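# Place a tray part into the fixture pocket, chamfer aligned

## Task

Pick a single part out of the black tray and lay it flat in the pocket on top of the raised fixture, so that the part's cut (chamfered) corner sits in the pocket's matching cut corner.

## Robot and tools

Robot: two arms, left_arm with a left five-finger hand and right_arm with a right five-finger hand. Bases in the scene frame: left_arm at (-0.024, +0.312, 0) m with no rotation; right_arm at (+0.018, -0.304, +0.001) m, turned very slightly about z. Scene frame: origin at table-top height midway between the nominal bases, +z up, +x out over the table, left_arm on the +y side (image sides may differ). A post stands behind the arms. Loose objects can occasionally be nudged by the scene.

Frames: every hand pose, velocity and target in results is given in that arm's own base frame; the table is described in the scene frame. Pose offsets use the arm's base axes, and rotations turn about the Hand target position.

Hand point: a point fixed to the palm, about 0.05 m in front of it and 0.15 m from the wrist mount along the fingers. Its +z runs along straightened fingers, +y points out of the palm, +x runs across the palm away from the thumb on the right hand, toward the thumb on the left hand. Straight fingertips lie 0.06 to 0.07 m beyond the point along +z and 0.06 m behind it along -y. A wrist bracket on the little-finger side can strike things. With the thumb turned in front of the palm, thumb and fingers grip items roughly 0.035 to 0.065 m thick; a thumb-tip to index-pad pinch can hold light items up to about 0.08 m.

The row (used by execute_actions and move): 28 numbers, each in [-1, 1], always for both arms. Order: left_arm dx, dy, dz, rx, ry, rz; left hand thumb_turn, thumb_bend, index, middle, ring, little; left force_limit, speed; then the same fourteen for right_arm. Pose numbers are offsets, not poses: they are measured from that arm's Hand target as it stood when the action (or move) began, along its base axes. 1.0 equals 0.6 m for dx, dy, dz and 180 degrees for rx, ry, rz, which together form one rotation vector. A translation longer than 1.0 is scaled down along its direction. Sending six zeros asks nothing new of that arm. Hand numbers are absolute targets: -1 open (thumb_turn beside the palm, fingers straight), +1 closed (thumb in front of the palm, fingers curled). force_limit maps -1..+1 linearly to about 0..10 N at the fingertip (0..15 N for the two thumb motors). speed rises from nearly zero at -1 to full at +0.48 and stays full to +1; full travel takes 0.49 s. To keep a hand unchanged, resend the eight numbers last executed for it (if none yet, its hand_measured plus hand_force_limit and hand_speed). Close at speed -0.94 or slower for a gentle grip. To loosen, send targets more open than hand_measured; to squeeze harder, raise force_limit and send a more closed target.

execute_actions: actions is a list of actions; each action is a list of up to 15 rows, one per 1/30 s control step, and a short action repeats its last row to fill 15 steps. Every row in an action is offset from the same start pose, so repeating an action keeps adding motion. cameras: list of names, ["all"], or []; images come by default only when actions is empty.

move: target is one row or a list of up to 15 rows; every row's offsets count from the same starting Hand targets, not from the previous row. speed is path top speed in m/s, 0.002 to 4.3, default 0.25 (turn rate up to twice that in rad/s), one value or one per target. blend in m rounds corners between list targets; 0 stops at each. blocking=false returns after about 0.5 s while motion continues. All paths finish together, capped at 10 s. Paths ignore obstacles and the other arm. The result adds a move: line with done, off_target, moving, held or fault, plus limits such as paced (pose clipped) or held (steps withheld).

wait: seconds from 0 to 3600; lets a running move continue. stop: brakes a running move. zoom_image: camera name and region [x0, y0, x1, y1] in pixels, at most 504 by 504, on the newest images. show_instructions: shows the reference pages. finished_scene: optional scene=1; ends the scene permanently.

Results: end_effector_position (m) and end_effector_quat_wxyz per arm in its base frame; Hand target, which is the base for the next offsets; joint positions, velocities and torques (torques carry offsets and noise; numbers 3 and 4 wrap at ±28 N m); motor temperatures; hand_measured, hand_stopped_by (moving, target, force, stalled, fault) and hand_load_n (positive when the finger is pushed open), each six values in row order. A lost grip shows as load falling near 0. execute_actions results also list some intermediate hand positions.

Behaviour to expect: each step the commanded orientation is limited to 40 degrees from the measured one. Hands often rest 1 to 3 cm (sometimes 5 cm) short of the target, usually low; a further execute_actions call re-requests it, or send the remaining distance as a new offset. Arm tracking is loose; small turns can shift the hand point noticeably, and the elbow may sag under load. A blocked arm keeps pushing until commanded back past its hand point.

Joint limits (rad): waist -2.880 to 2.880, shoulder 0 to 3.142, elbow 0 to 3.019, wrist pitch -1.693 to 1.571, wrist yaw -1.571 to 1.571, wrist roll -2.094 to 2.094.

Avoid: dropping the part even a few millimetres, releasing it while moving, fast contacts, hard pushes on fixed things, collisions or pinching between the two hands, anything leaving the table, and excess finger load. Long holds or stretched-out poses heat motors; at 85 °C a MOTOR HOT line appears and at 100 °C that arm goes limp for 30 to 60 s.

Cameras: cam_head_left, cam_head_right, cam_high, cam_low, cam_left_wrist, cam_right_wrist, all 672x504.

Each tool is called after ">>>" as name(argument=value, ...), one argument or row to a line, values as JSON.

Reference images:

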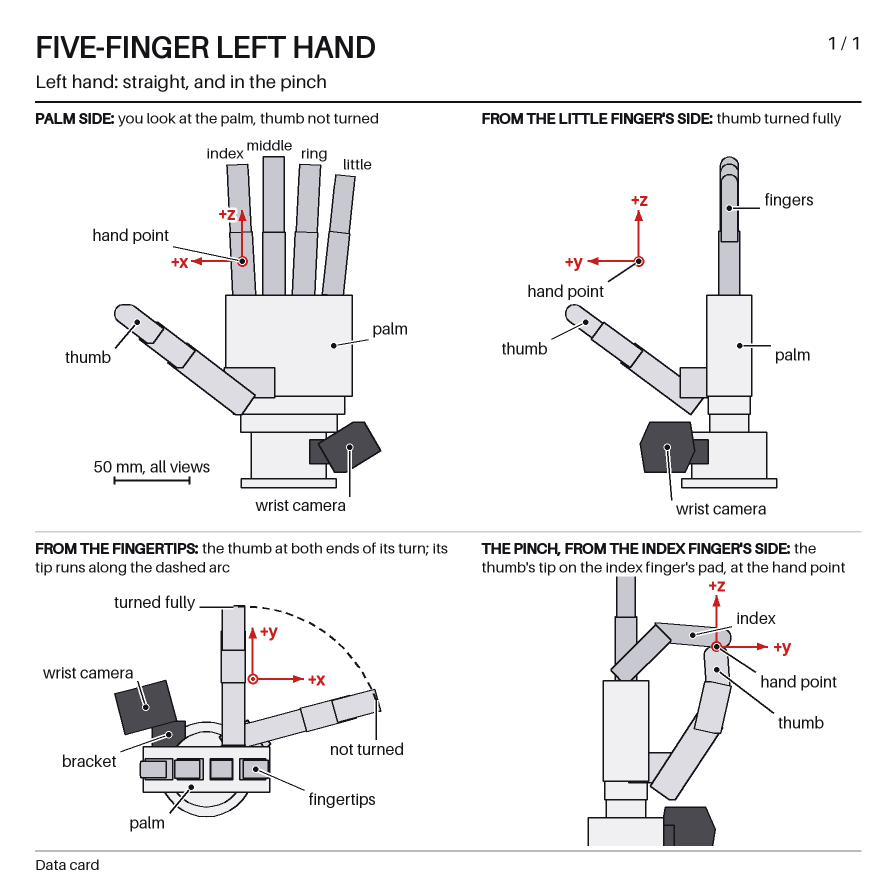

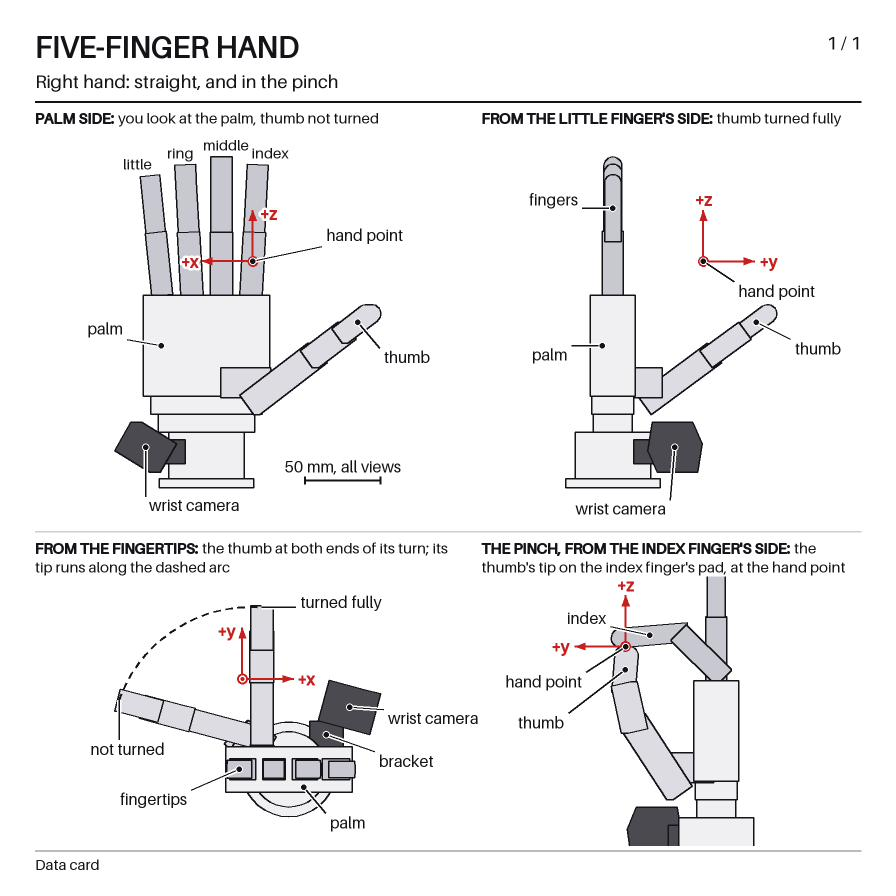

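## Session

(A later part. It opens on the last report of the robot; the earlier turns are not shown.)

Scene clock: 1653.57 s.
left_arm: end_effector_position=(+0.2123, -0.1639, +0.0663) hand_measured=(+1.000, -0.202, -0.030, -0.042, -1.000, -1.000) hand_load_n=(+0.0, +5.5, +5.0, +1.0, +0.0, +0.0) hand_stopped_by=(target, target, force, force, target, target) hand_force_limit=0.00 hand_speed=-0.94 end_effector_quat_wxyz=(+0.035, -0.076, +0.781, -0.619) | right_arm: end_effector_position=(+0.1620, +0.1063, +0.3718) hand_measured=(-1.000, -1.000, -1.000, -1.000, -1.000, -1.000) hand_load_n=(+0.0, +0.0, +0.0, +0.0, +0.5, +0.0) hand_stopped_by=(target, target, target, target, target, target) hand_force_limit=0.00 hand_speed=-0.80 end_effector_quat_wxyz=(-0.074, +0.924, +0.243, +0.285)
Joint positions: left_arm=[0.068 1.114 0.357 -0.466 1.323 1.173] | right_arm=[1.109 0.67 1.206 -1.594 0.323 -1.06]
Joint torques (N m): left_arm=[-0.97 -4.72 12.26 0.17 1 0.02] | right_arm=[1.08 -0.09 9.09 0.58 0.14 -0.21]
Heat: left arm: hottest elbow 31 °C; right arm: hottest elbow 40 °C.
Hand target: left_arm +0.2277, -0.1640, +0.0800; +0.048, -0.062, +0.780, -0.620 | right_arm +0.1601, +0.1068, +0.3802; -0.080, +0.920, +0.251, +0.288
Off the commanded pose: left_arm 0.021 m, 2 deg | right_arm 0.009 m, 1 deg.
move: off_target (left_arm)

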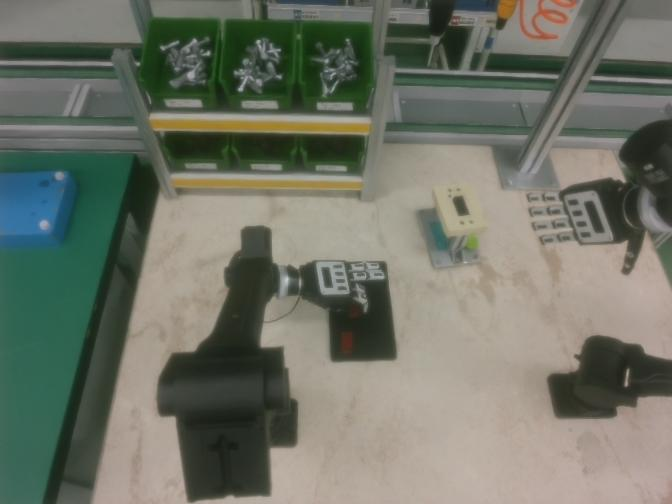

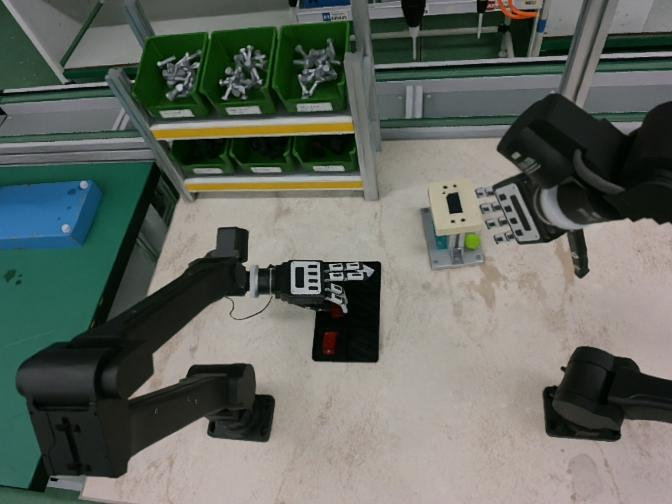

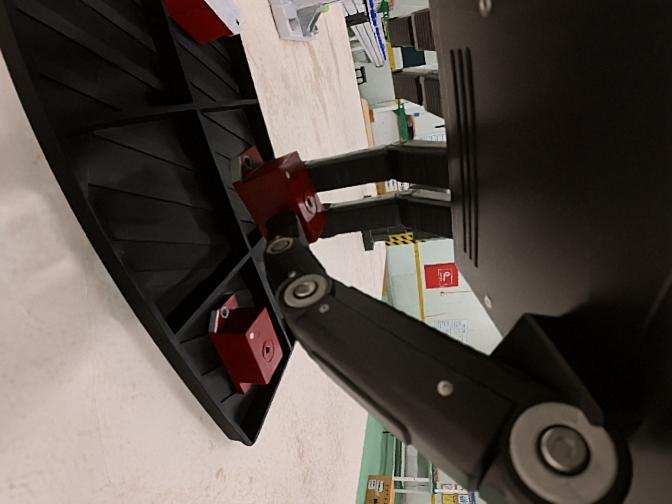

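>>> move(
  target=[0,0,0.2,0,0,0,1,-0.2,0.2,0.2,-1,-1,0.0,-0.94,0,0,0,0,0,0,-1,-1,-1,-1,-1,-1,0,-0.8],
  speed=0.06,
  cameras=["cam_head_left","cam_head_right","cam_left_wrist","cam_right_wrist","cam_high"],
)

Scene clock: 1702.77 s.
left_arm: end_effector_position=(+0.2163, -0.1637, +0.1788) hand_measured=(+1.000, -0.202, -0.030, -0.042, -1.000, -1.000) hand_load_n=(+0.0, +5.5, +5.0, +1.0, -0.5, +0.0) hand_stopped_by=(target, target, force, force, target, target) hand_force_limit=0.00 hand_speed=-0.94 end_effector_quat_wxyz=(+0.031, -0.080, +0.781, -0.619) | right_arm: end_effector_position=(+0.1620, +0.1063, +0.3718) hand_measured=(-1.000, -1.000, -1.000, -1.000, -1.000, -1.000) hand_load_n=(+0.0, +0.0, +0.0, +0.0, +0.0, +0.0) hand_stopped_by=(target, target, target, target, target, target) hand_force_limit=0.00 hand_speed=-0.80 end_effector_quat_wxyz=(-0.074, +0.924, +0.243, +0.285)
Joint positions: left_arm=[0.068 0.888 0.578 -0.923 1.322 1.171] | right_arm=[1.109 0.67 1.206 -1.594 0.323 -1.06]
Joint torques (N m): left_arm=[-0.91 -3.72 15.69 -0.08 1.03 0.02] | right_arm=[1.2 -0.26 9.14 0.58 0.15 -0.22]
Heat: left arm: hottest elbow 34 °C; right arm: hottest elbow 40 °C.
Hand target: left_arm +0.2277, -0.1641, +0.2001; +0.048, -0.062, +0.780, -0.620 | right_arm +0.1601, +0.1068, +0.3802; -0.080, +0.920, +0.251, +0.288
Off the commanded pose: left_arm 0.024 m, 3 deg | right_arm 0.009 m, 1 deg.
move: off_target (left_arm)
Images, in order (width x height): cam_head_left 672x504, cam_head_right 672x504, cam_high 672x504, cam_left_wrist 672x504, cam_right_wrist 672x504.

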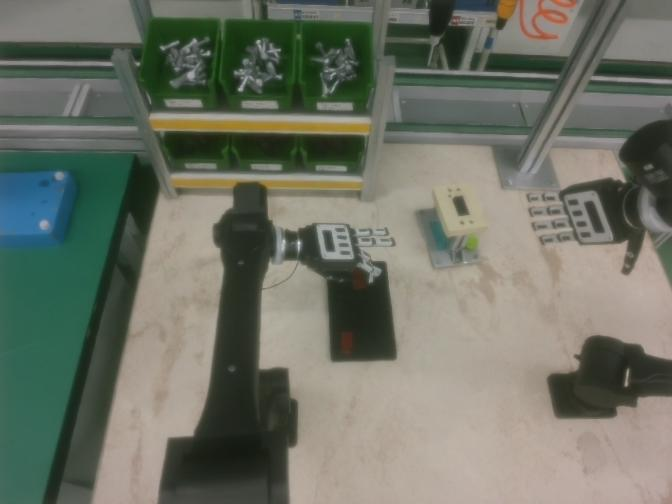

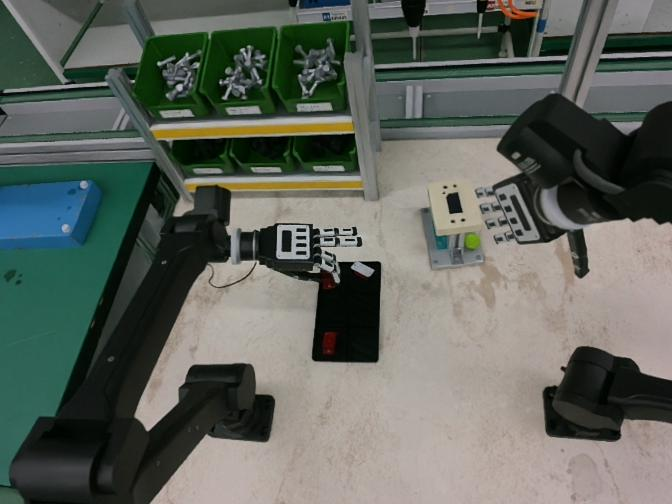

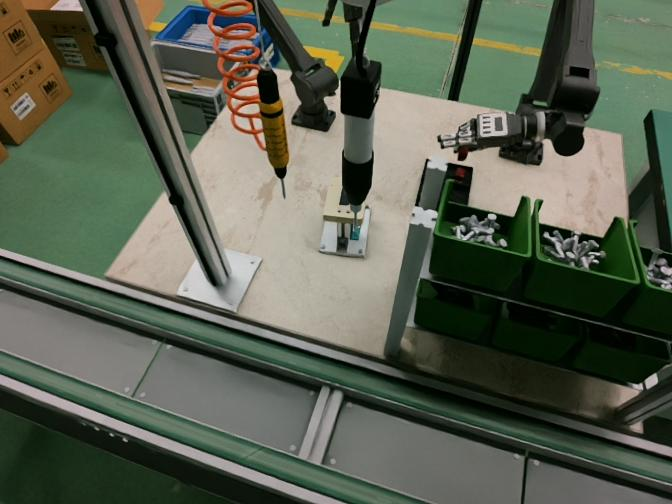

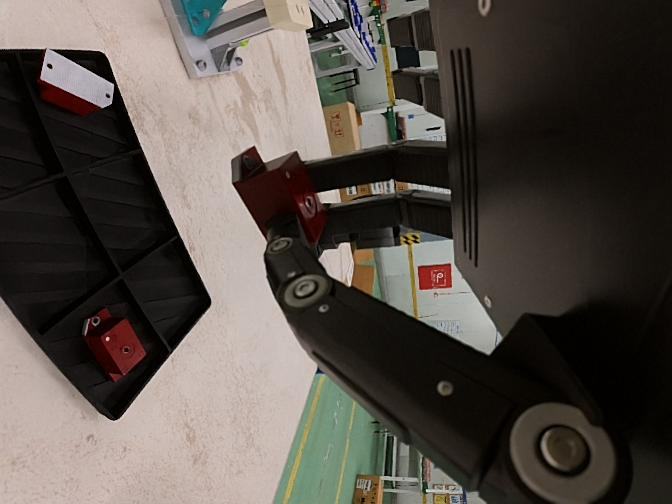

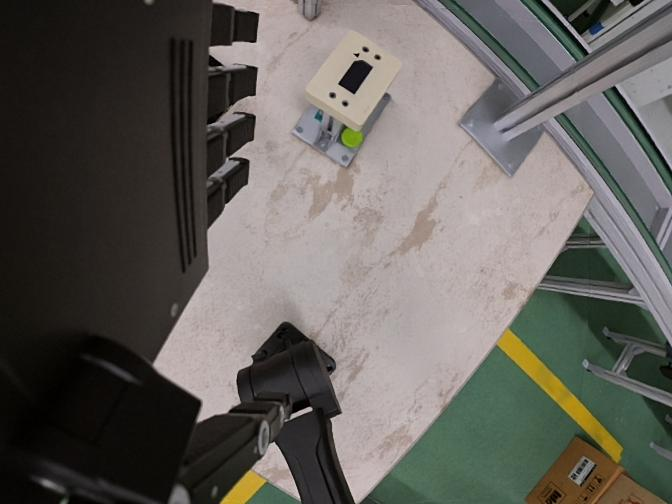

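>>> move(
  target=[
    [0.04,-0.05,0.06,0,0,0.01,1,-0.2,0.2,0.2,-1,-1,0.0,-0.94,0,0,0,0,0,0,-1,-1,-1,-1,-1,-1,0,-0.8],
    [0.2305,-0.283,0.07,0,0,0.05,1,-0.2,0.2,0.2,-1,-1,0.0,-0.94,0,0,0,0,0,0,-1,-1,-1,-1,-1,-1,0,-0.8],
  ],
  speed=0.07,
  blend=0.02,
  cameras=["cam_head_left","cam_head_right","cam_low","cam_left_wrist","cam_right_wrist","cam_high"],
)

Scene clock: 1750.70 s.
left_arm: end_effector_position=(+0.3492, -0.3210, +0.2135) hand_measured=(+1.000, -0.202, -0.030, -0.042, -1.000, -1.000) hand_load_n=(+0.0, +5.5, +5.0, +1.0, +0.0, +0.0) hand_stopped_by=(target, target, force, force, target, target) hand_force_limit=0.00 hand_speed=-0.94 end_effector_quat_wxyz=(+0.081, -0.137, +0.786, -0.598) | right_arm: end_effector_position=(+0.1620, +0.1063, +0.3718) hand_measured=(-1.000, -1.000, -1.000, -1.000, -1.000, -1.000) hand_load_n=(+0.0, +0.0, +0.5, +0.0, +0.0, +0.0) hand_stopped_by=(target, target, target, target, target, target) hand_force_limit=0.00 hand_speed=-0.80 end_effector_quat_wxyz=(-0.074, +0.924, +0.243, +0.285)
Joint positions: left_arm=[-0.421 1.189 0.77 0.017 0.801 0.257] | right_arm=[1.109 0.67 1.206 -1.594 0.323 -1.06]
Joint torques (N m): left_arm=[-1.2 -7.77 16.91 2.47 0.21 -0.16] | right_arm=[1.26 -0.32 9.1 0.57 0.14 -0.22]
Heat: left arm: hottest elbow 36 °C; right arm: hottest elbow 40 °C.
Hand target: left_arm +0.3659, -0.3338, +0.2421; +0.097, -0.123, +0.773, -0.615 | right_arm +0.1601, +0.1068, +0.3802; -0.080, +0.920, +0.251, +0.288
Off the commanded pose: left_arm 0.036 m, 3 deg | right_arm 0.009 m, 1 deg.
move: off_target (left_arm)

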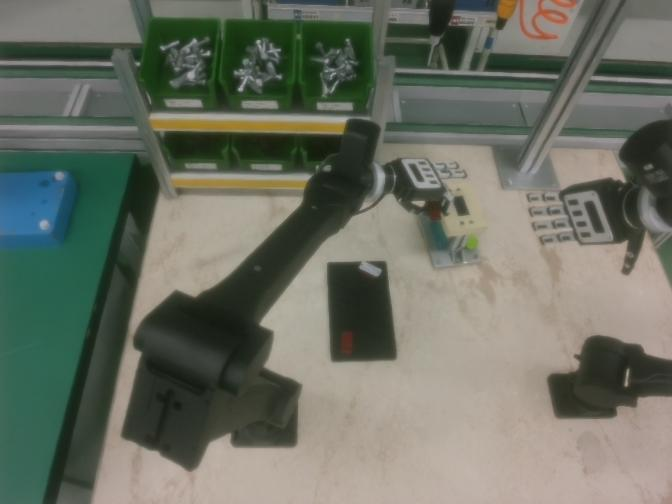

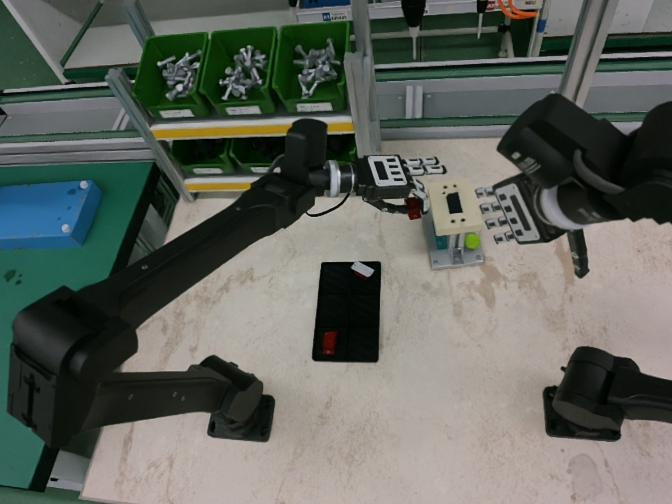

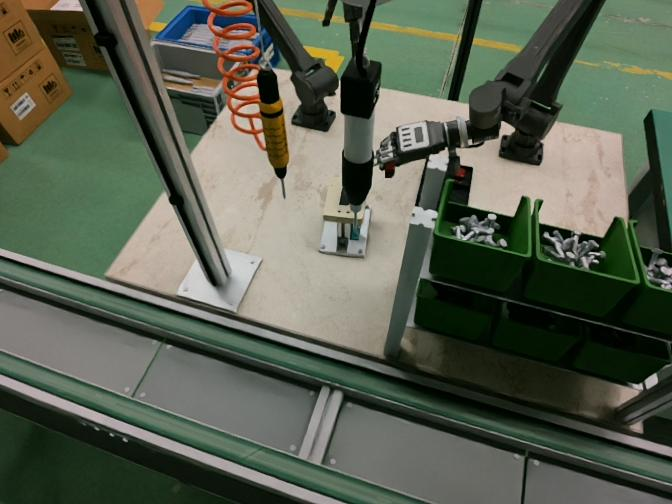

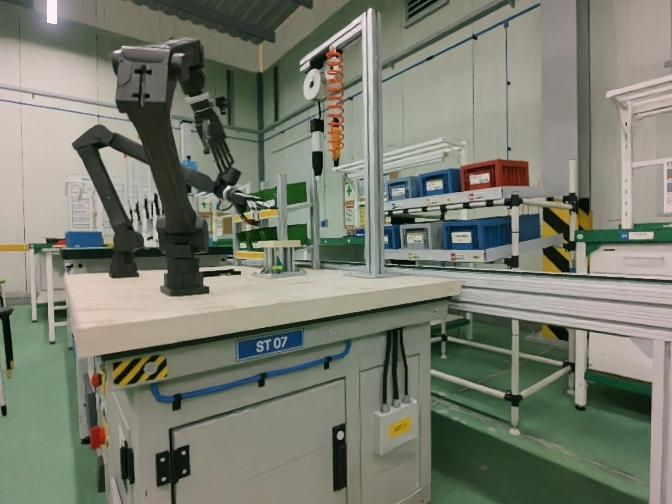

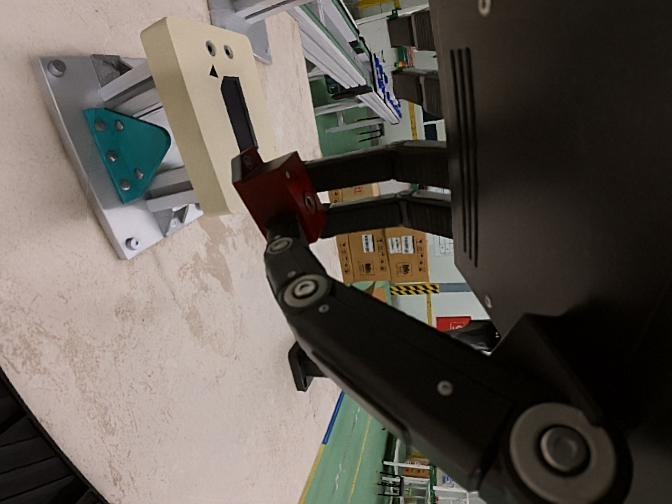

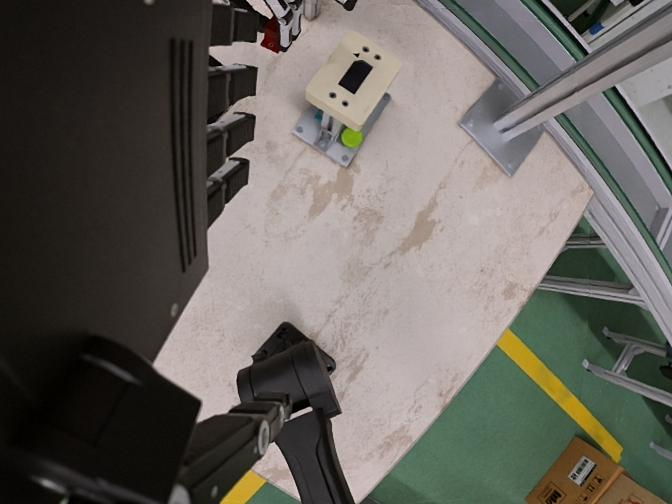

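>>> zoom_image(
  camera="cam_left_wrist",
  region=[130, 0, 350, 260],
)

>>> zoom_image(
  camera="cam_head_right",
  region=[380, 150, 500, 250],
)

>>> zoom_image(
  camera="cam_head_left",
  region=[400, 150, 500, 250],
)

>>> zoom_image(
  camera="cam_right_wrist",
  region=[230, 0, 410, 180],
)

Scaled by 1.938 from the camera's image (finer frame: 960x720).

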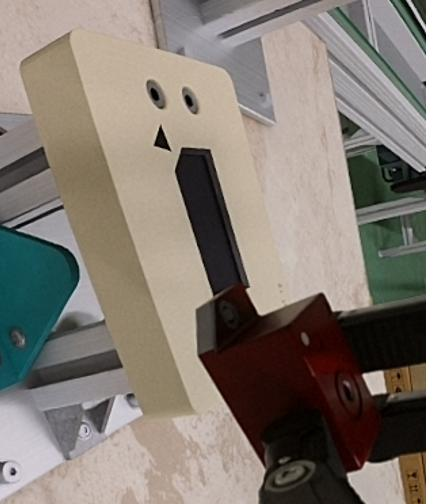

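Scaled by 4.200 from the camera's image (finer frame: 960x720).

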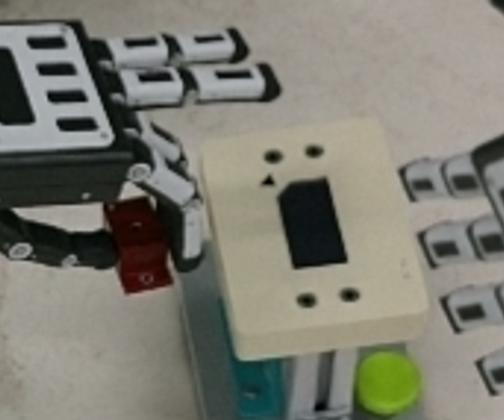

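Scaled by 5.040 from the camera's image (finer frame: 960x720).

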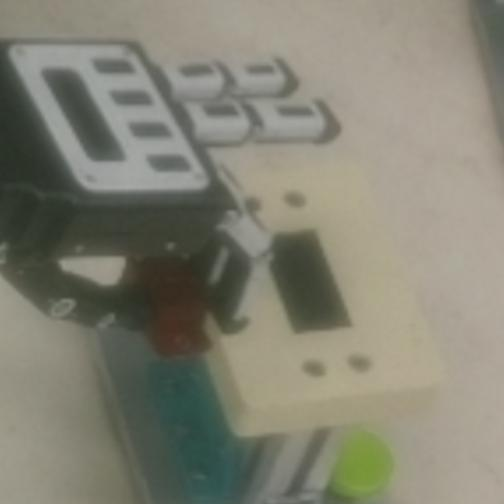

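Scaled by 2.800 from the camera's image (finer frame: 960x720).

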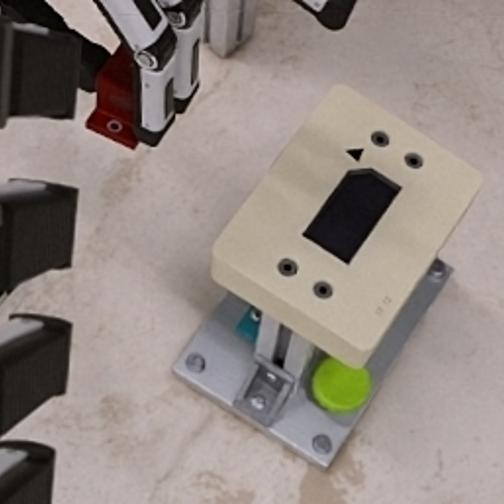

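>>> zoom_image(
  camera="cam_left_wrist",
  region=[220, 130, 350, 260],
)

>>> zoom_image(
  camera="cam_right_wrist",
  region=[240, 0, 320, 60],
)

Scaled by 3.877 from the camera's image (finer frame: 960x720).

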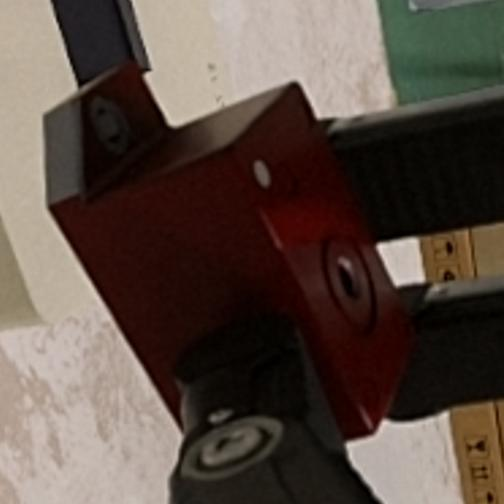

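Scaled by 6.300 from the camera's image (finer frame: 960x720).

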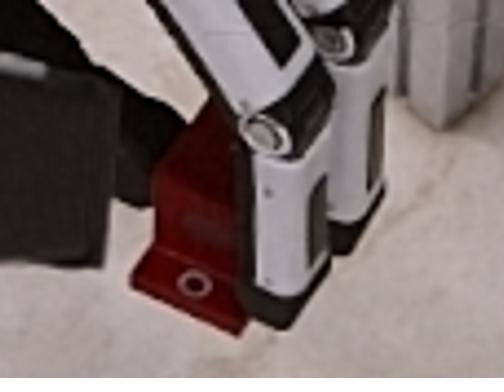

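>>> move(
  target=[
    [0.037,-0.11,0.0,0,0,0,1,-0.2,0.2,0.2,-1,-1,0.0,-0.94,0,0,0,0,0,0,-1,-1,-1,-1,-1,-1,0,-0.8],
    [0.037,-0.11,-0.09,0,0,0,1,-0.2,0.2,0.2,-1,-1,0.0,-0.94,0,0,0,0,0,0,-1,-1,-1,-1,-1,-1,0,-0.8],
  ],
  speed=0.06,
  cameras=["cam_head_left","cam_head_right","cam_left_wrist","cam_right_wrist"],
)

Scene clock: 1867.00 s.
left_arm: end_effector_position=(+0.3877, -0.3939, +0.1859) hand_measured=(+1.000, -0.202, -0.030, -0.042, -1.000, -1.000) hand_load_n=(+0.0, +5.5, +5.0, +1.0, +0.0, +0.0) hand_stopped_by=(target, target, force, force, target, target) hand_force_limit=0.00 hand_speed=-0.94 end_effector_quat_wxyz=(+0.098, -0.124, +0.778, -0.608) | right_arm: end_effector_position=(+0.1620, +0.1063, +0.3718) hand_measured=(-1.000, -1.000, -1.000, -1.000, -1.000, -1.000) hand_load_n=(+0.0, +0.0, +0.0, +0.0, +0.0, +0.0) hand_stopped_by=(target, target, target, target, target, target) hand_force_limit=0.00 hand_speed=-0.80 end_effector_quat_wxyz=(-0.074, +0.924, +0.243, +0.285)
Joint positions: left_arm=[-0.542 1.41 0.856 0.237 0.686 0.206] | right_arm=[1.109 0.67 1.206 -1.594 0.323 -1.06]
Joint torques (N m): left_arm=[-1.2 -11.05 11.38 2.56 0.11 -0.15] | right_arm=[1.14 0.03 9.14 0.54 0.14 -0.22]
Motor temperatures (°C): left_arm=[21 23 45 23 22 21] | right_arm=[20 22 40 22 23 22]
Heat: left arm: hottest elbow 45 °C; right arm: hottest elbow 40 °C.
Hand target: left_arm +0.3882, -0.3999, +0.1881; +0.097, -0.123, +0.773, -0.615 | right_arm +0.1601, +0.1068, +0.3802; -0.080, +0.920, +0.251, +0.288
Off the commanded pose: left_arm 0.006 m, 1 deg | right_arm 0.009 m, 1 deg.
move: done

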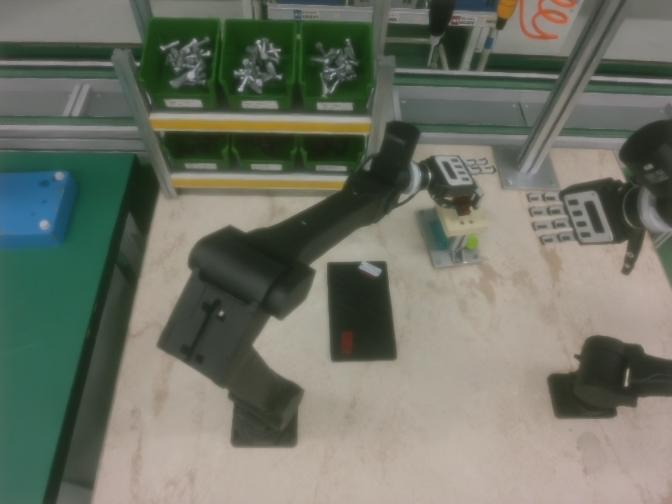

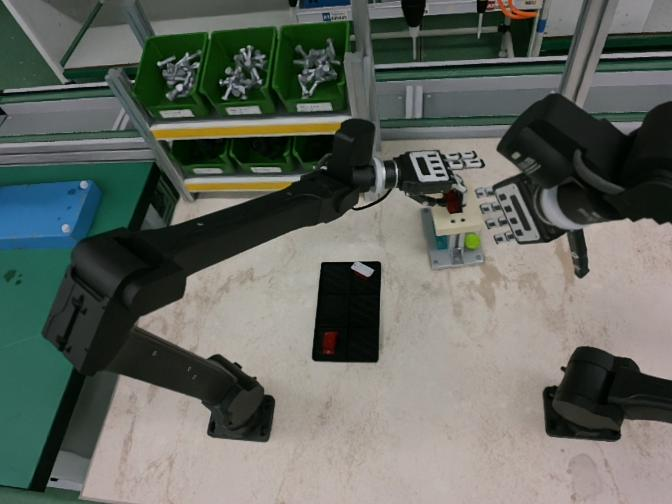

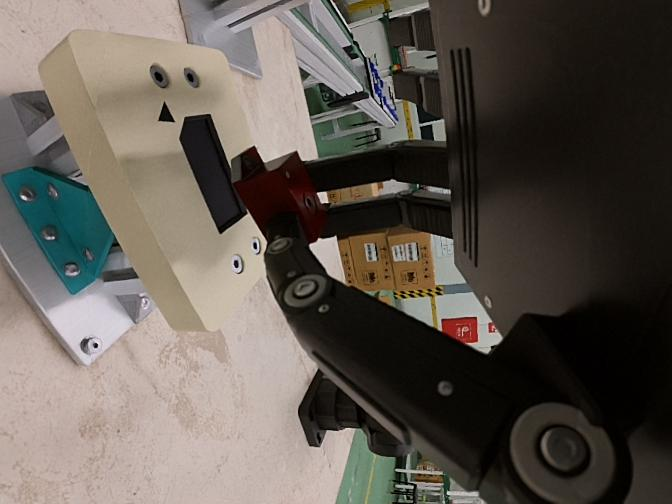

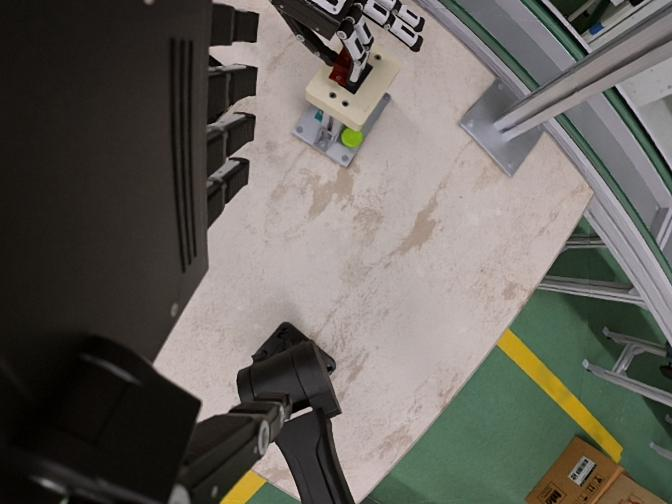

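>>> zoom_image(
  camera="cam_left_wrist",
  region=[140, 90, 340, 290],
)

>>> zoom_image(
  camera="cam_head_right",
  region=[390, 140, 510, 260],
)

>>> zoom_image(
  camera="cam_right_wrist",
  region=[280, 20, 420, 160],
)

>>> zoom_image(
  camera="cam_head_left",
  region=[410, 140, 510, 240],
)

Scaled by 2.520 from the camera's image (finer frame: 960x720).

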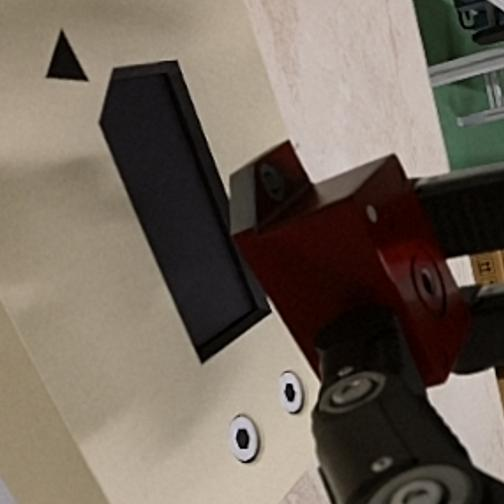

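Scaled by 4.200 from the camera's image (finer frame: 960x720).

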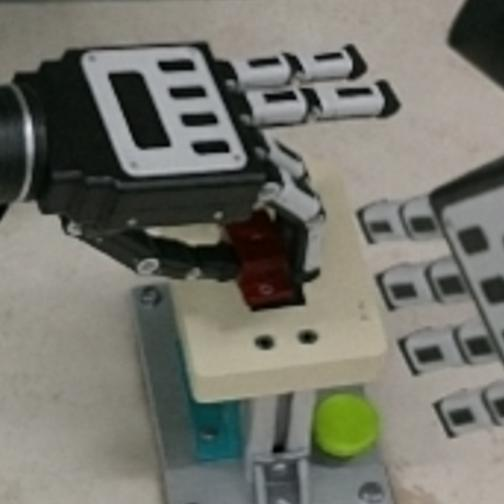

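Scaled by 3.600 from the camera's image (finer frame: 960x720).

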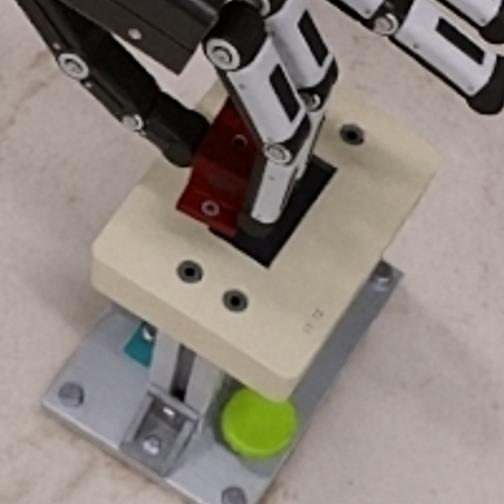

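Scaled by 5.040 from the camera's image (finer frame: 960x720).

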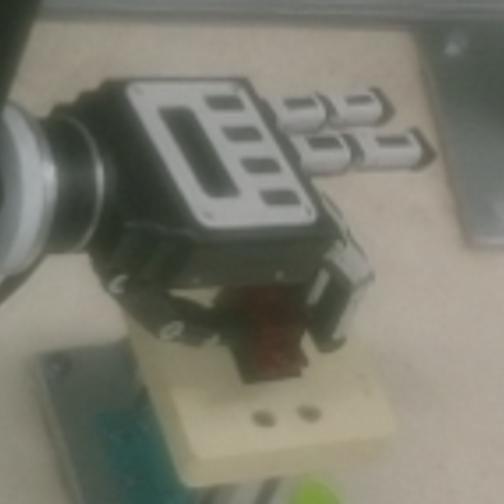

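>>> zoom_image(
  camera="cam_left_wrist",
  region=[225, 135, 335, 250],
)

>>> zoom_image(
  camera="cam_head_right",
  region=[430, 180, 480, 230],
)

>>> zoom_image(
  camera="cam_right_wrist",
  region=[320, 40, 380, 100],
)

Scaled by 4.383 from the camera's image (finer frame: 960x720).

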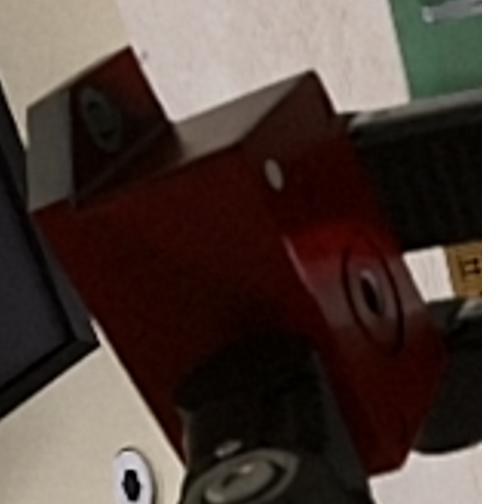

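Scaled by 10.080 from the camera's image (finer frame: 960x720).

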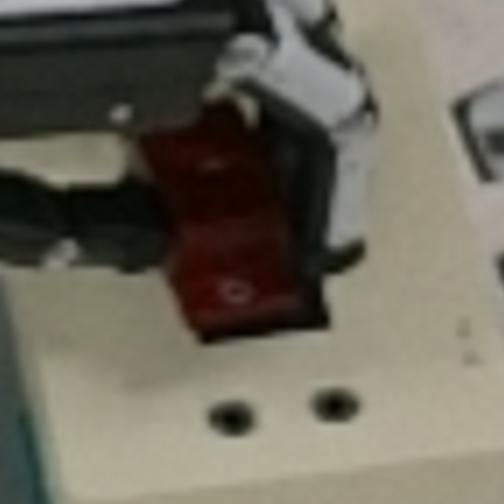

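Scaled by 8.400 from the camera's image (finer frame: 960x720).

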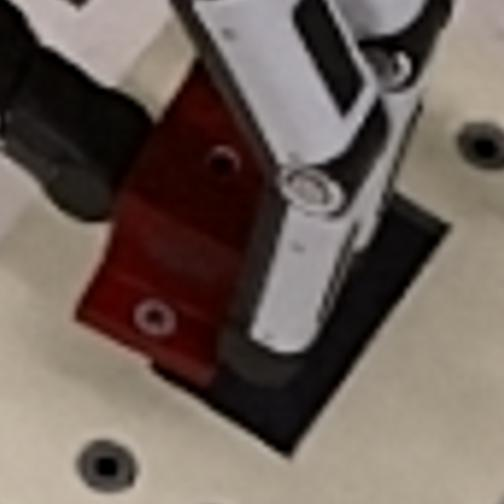

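>>> zoom_image(
  camera="cam_left_wrist",
  region=[165, 95, 265, 245],
)

Scaled by 3.360 from the camera's image (finer frame: 960x720).

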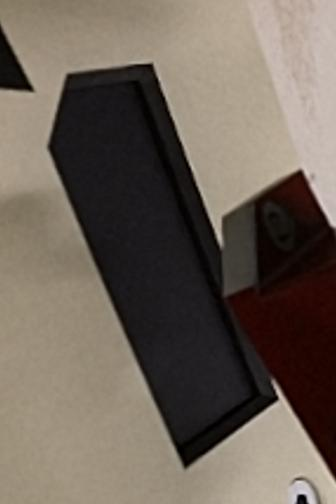

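>>> move(
  target=[
    [0.032,-0.015,0.025,0.0047,-0.0272,-0.031,1,-0.2,0.2,0.2,-1,-1,0.0,-0.94,0,0,0,0,0,0,-1,-1,-1,-1,-1,-1,0,-0.8],
    [0.032,-0.015,-0.017,0.0047,-0.0272,-0.031,1,-0.2,0.2,0.2,-1,-1,0.0,-0.94,0,0,0,0,0,0,-1,-1,-1,-1,-1,-1,0,-0.8],
  ],
  speed=0.05,
  cameras=["cam_head_left","cam_head_right","cam_left_wrist","cam_right_wrist"],
)

>>> zoom_image(
  camera="cam_left_wrist",
  region=[165, 95, 345, 275],
)

>>> zoom_image(
  camera="cam_head_right",
  region=[430, 180, 480, 230],
)

>>> zoom_image(
  camera="cam_right_wrist",
  region=[320, 30, 390, 100],
)

Scene clock: 2248.37 s.
left_arm: end_effector_position=(+0.3943, -0.4060, +0.1703) hand_measured=(+1.000, -0.202, -0.030, -0.042, -1.000, -1.000) hand_load_n=(+0.0, +5.5, +5.0, +1.5, +0.0, +0.0) hand_stopped_by=(target, target, force, force, target, target) hand_force_limit=0.00 hand_speed=-0.94 end_effector_quat_wxyz=(+0.084, -0.070, +0.785, -0.610) | right_arm: end_effector_position=(+0.1620, +0.1063, +0.3718) hand_measured=(-1.000, -1.000, -1.000, -1.000, -1.000, -1.000) hand_load_n=(+0.0, +0.0, +0.0, +0.0, +0.0, +0.0) hand_stopped_by=(target, target, target, target, target, target) hand_force_limit=0.00 hand_speed=-0.80 end_effector_quat_wxyz=(-0.074, +0.924, +0.243, +0.285)
Joint positions: left_arm=[-0.541 1.49 0.903 0.243 0.773 0.293] | right_arm=[1.109 0.67 1.206 -1.594 0.323 -1.06]
Joint torques (N m): left_arm=[-0.03 -11.93 12.78 2.56 0.31 0.13] | right_arm=[1.26 -0.21 9.1 0.57 0.13 -0.22]
Motor temperatures (°C): left_arm=[21 23 37 24 21 21] | right_arm=[20 21 41 22 23 22]
Heat: left arm: hottest elbow 37 °C; right arm: hottest elbow 41 °C.
Hand target: left_arm +0.4074, -0.4088, +0.1779; +0.101, -0.058, +0.778, -0.618 | right_arm +0.1601, +0.1068, +0.3802; -0.080, +0.920, +0.251, +0.288
Off the commanded pose: left_arm 0.015 m, 3 deg | right_arm 0.009 m, 1 deg.
move: off_target (left_arm)

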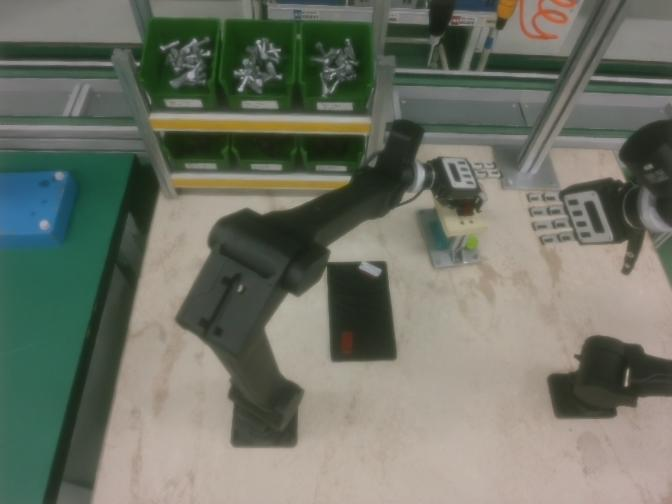

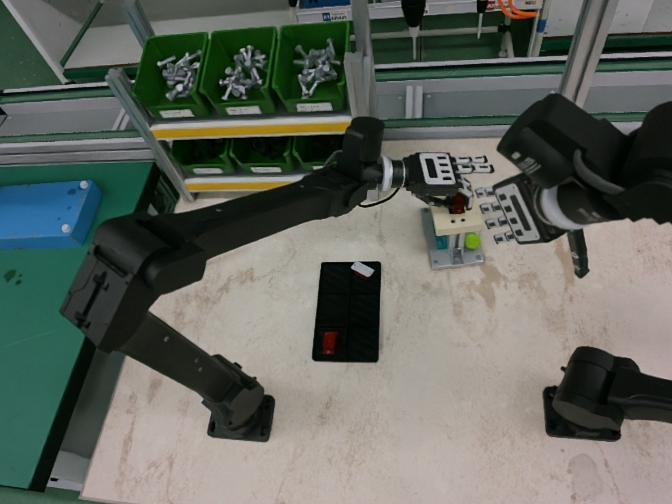

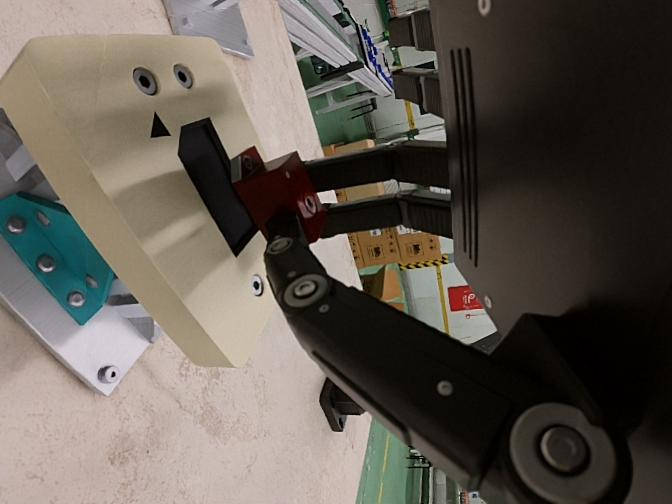

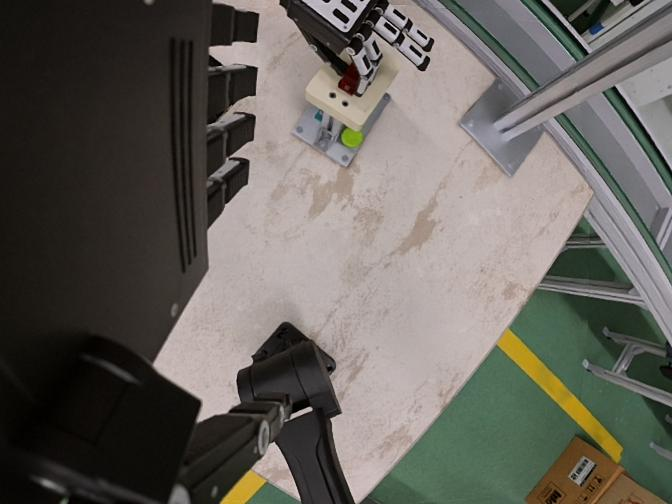

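Scaled by 2.800 from the camera's image (finer frame: 960x720).

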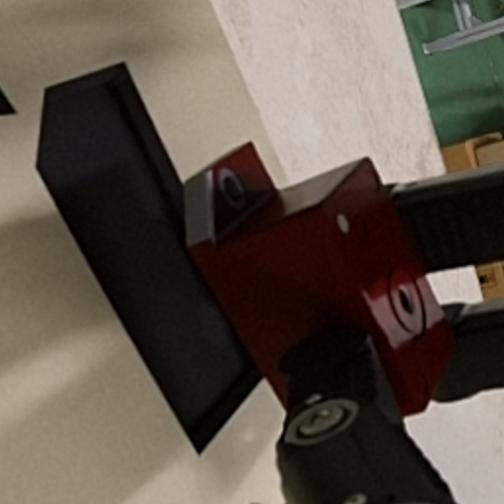

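Scaled by 10.080 from the camera's image (finer frame: 960x720).

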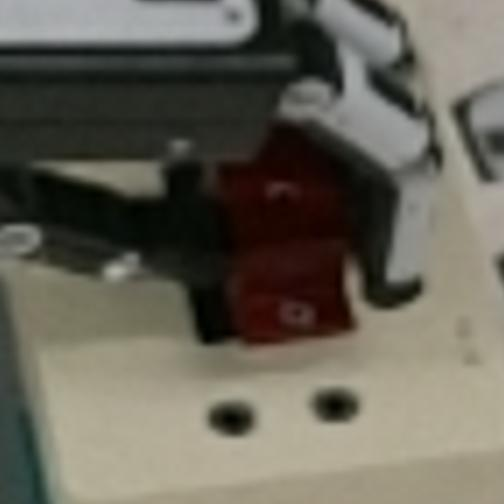

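Scaled by 7.200 from the camera's image (finer frame: 960x720).

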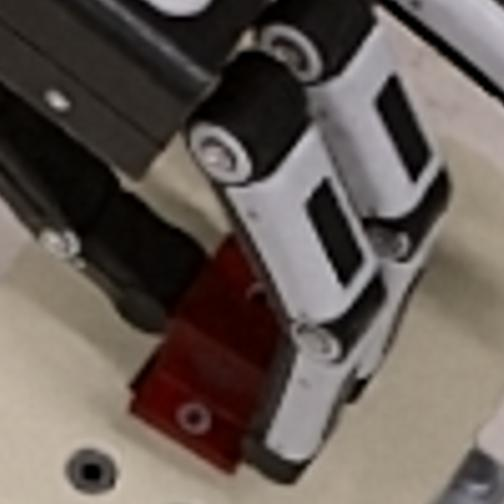

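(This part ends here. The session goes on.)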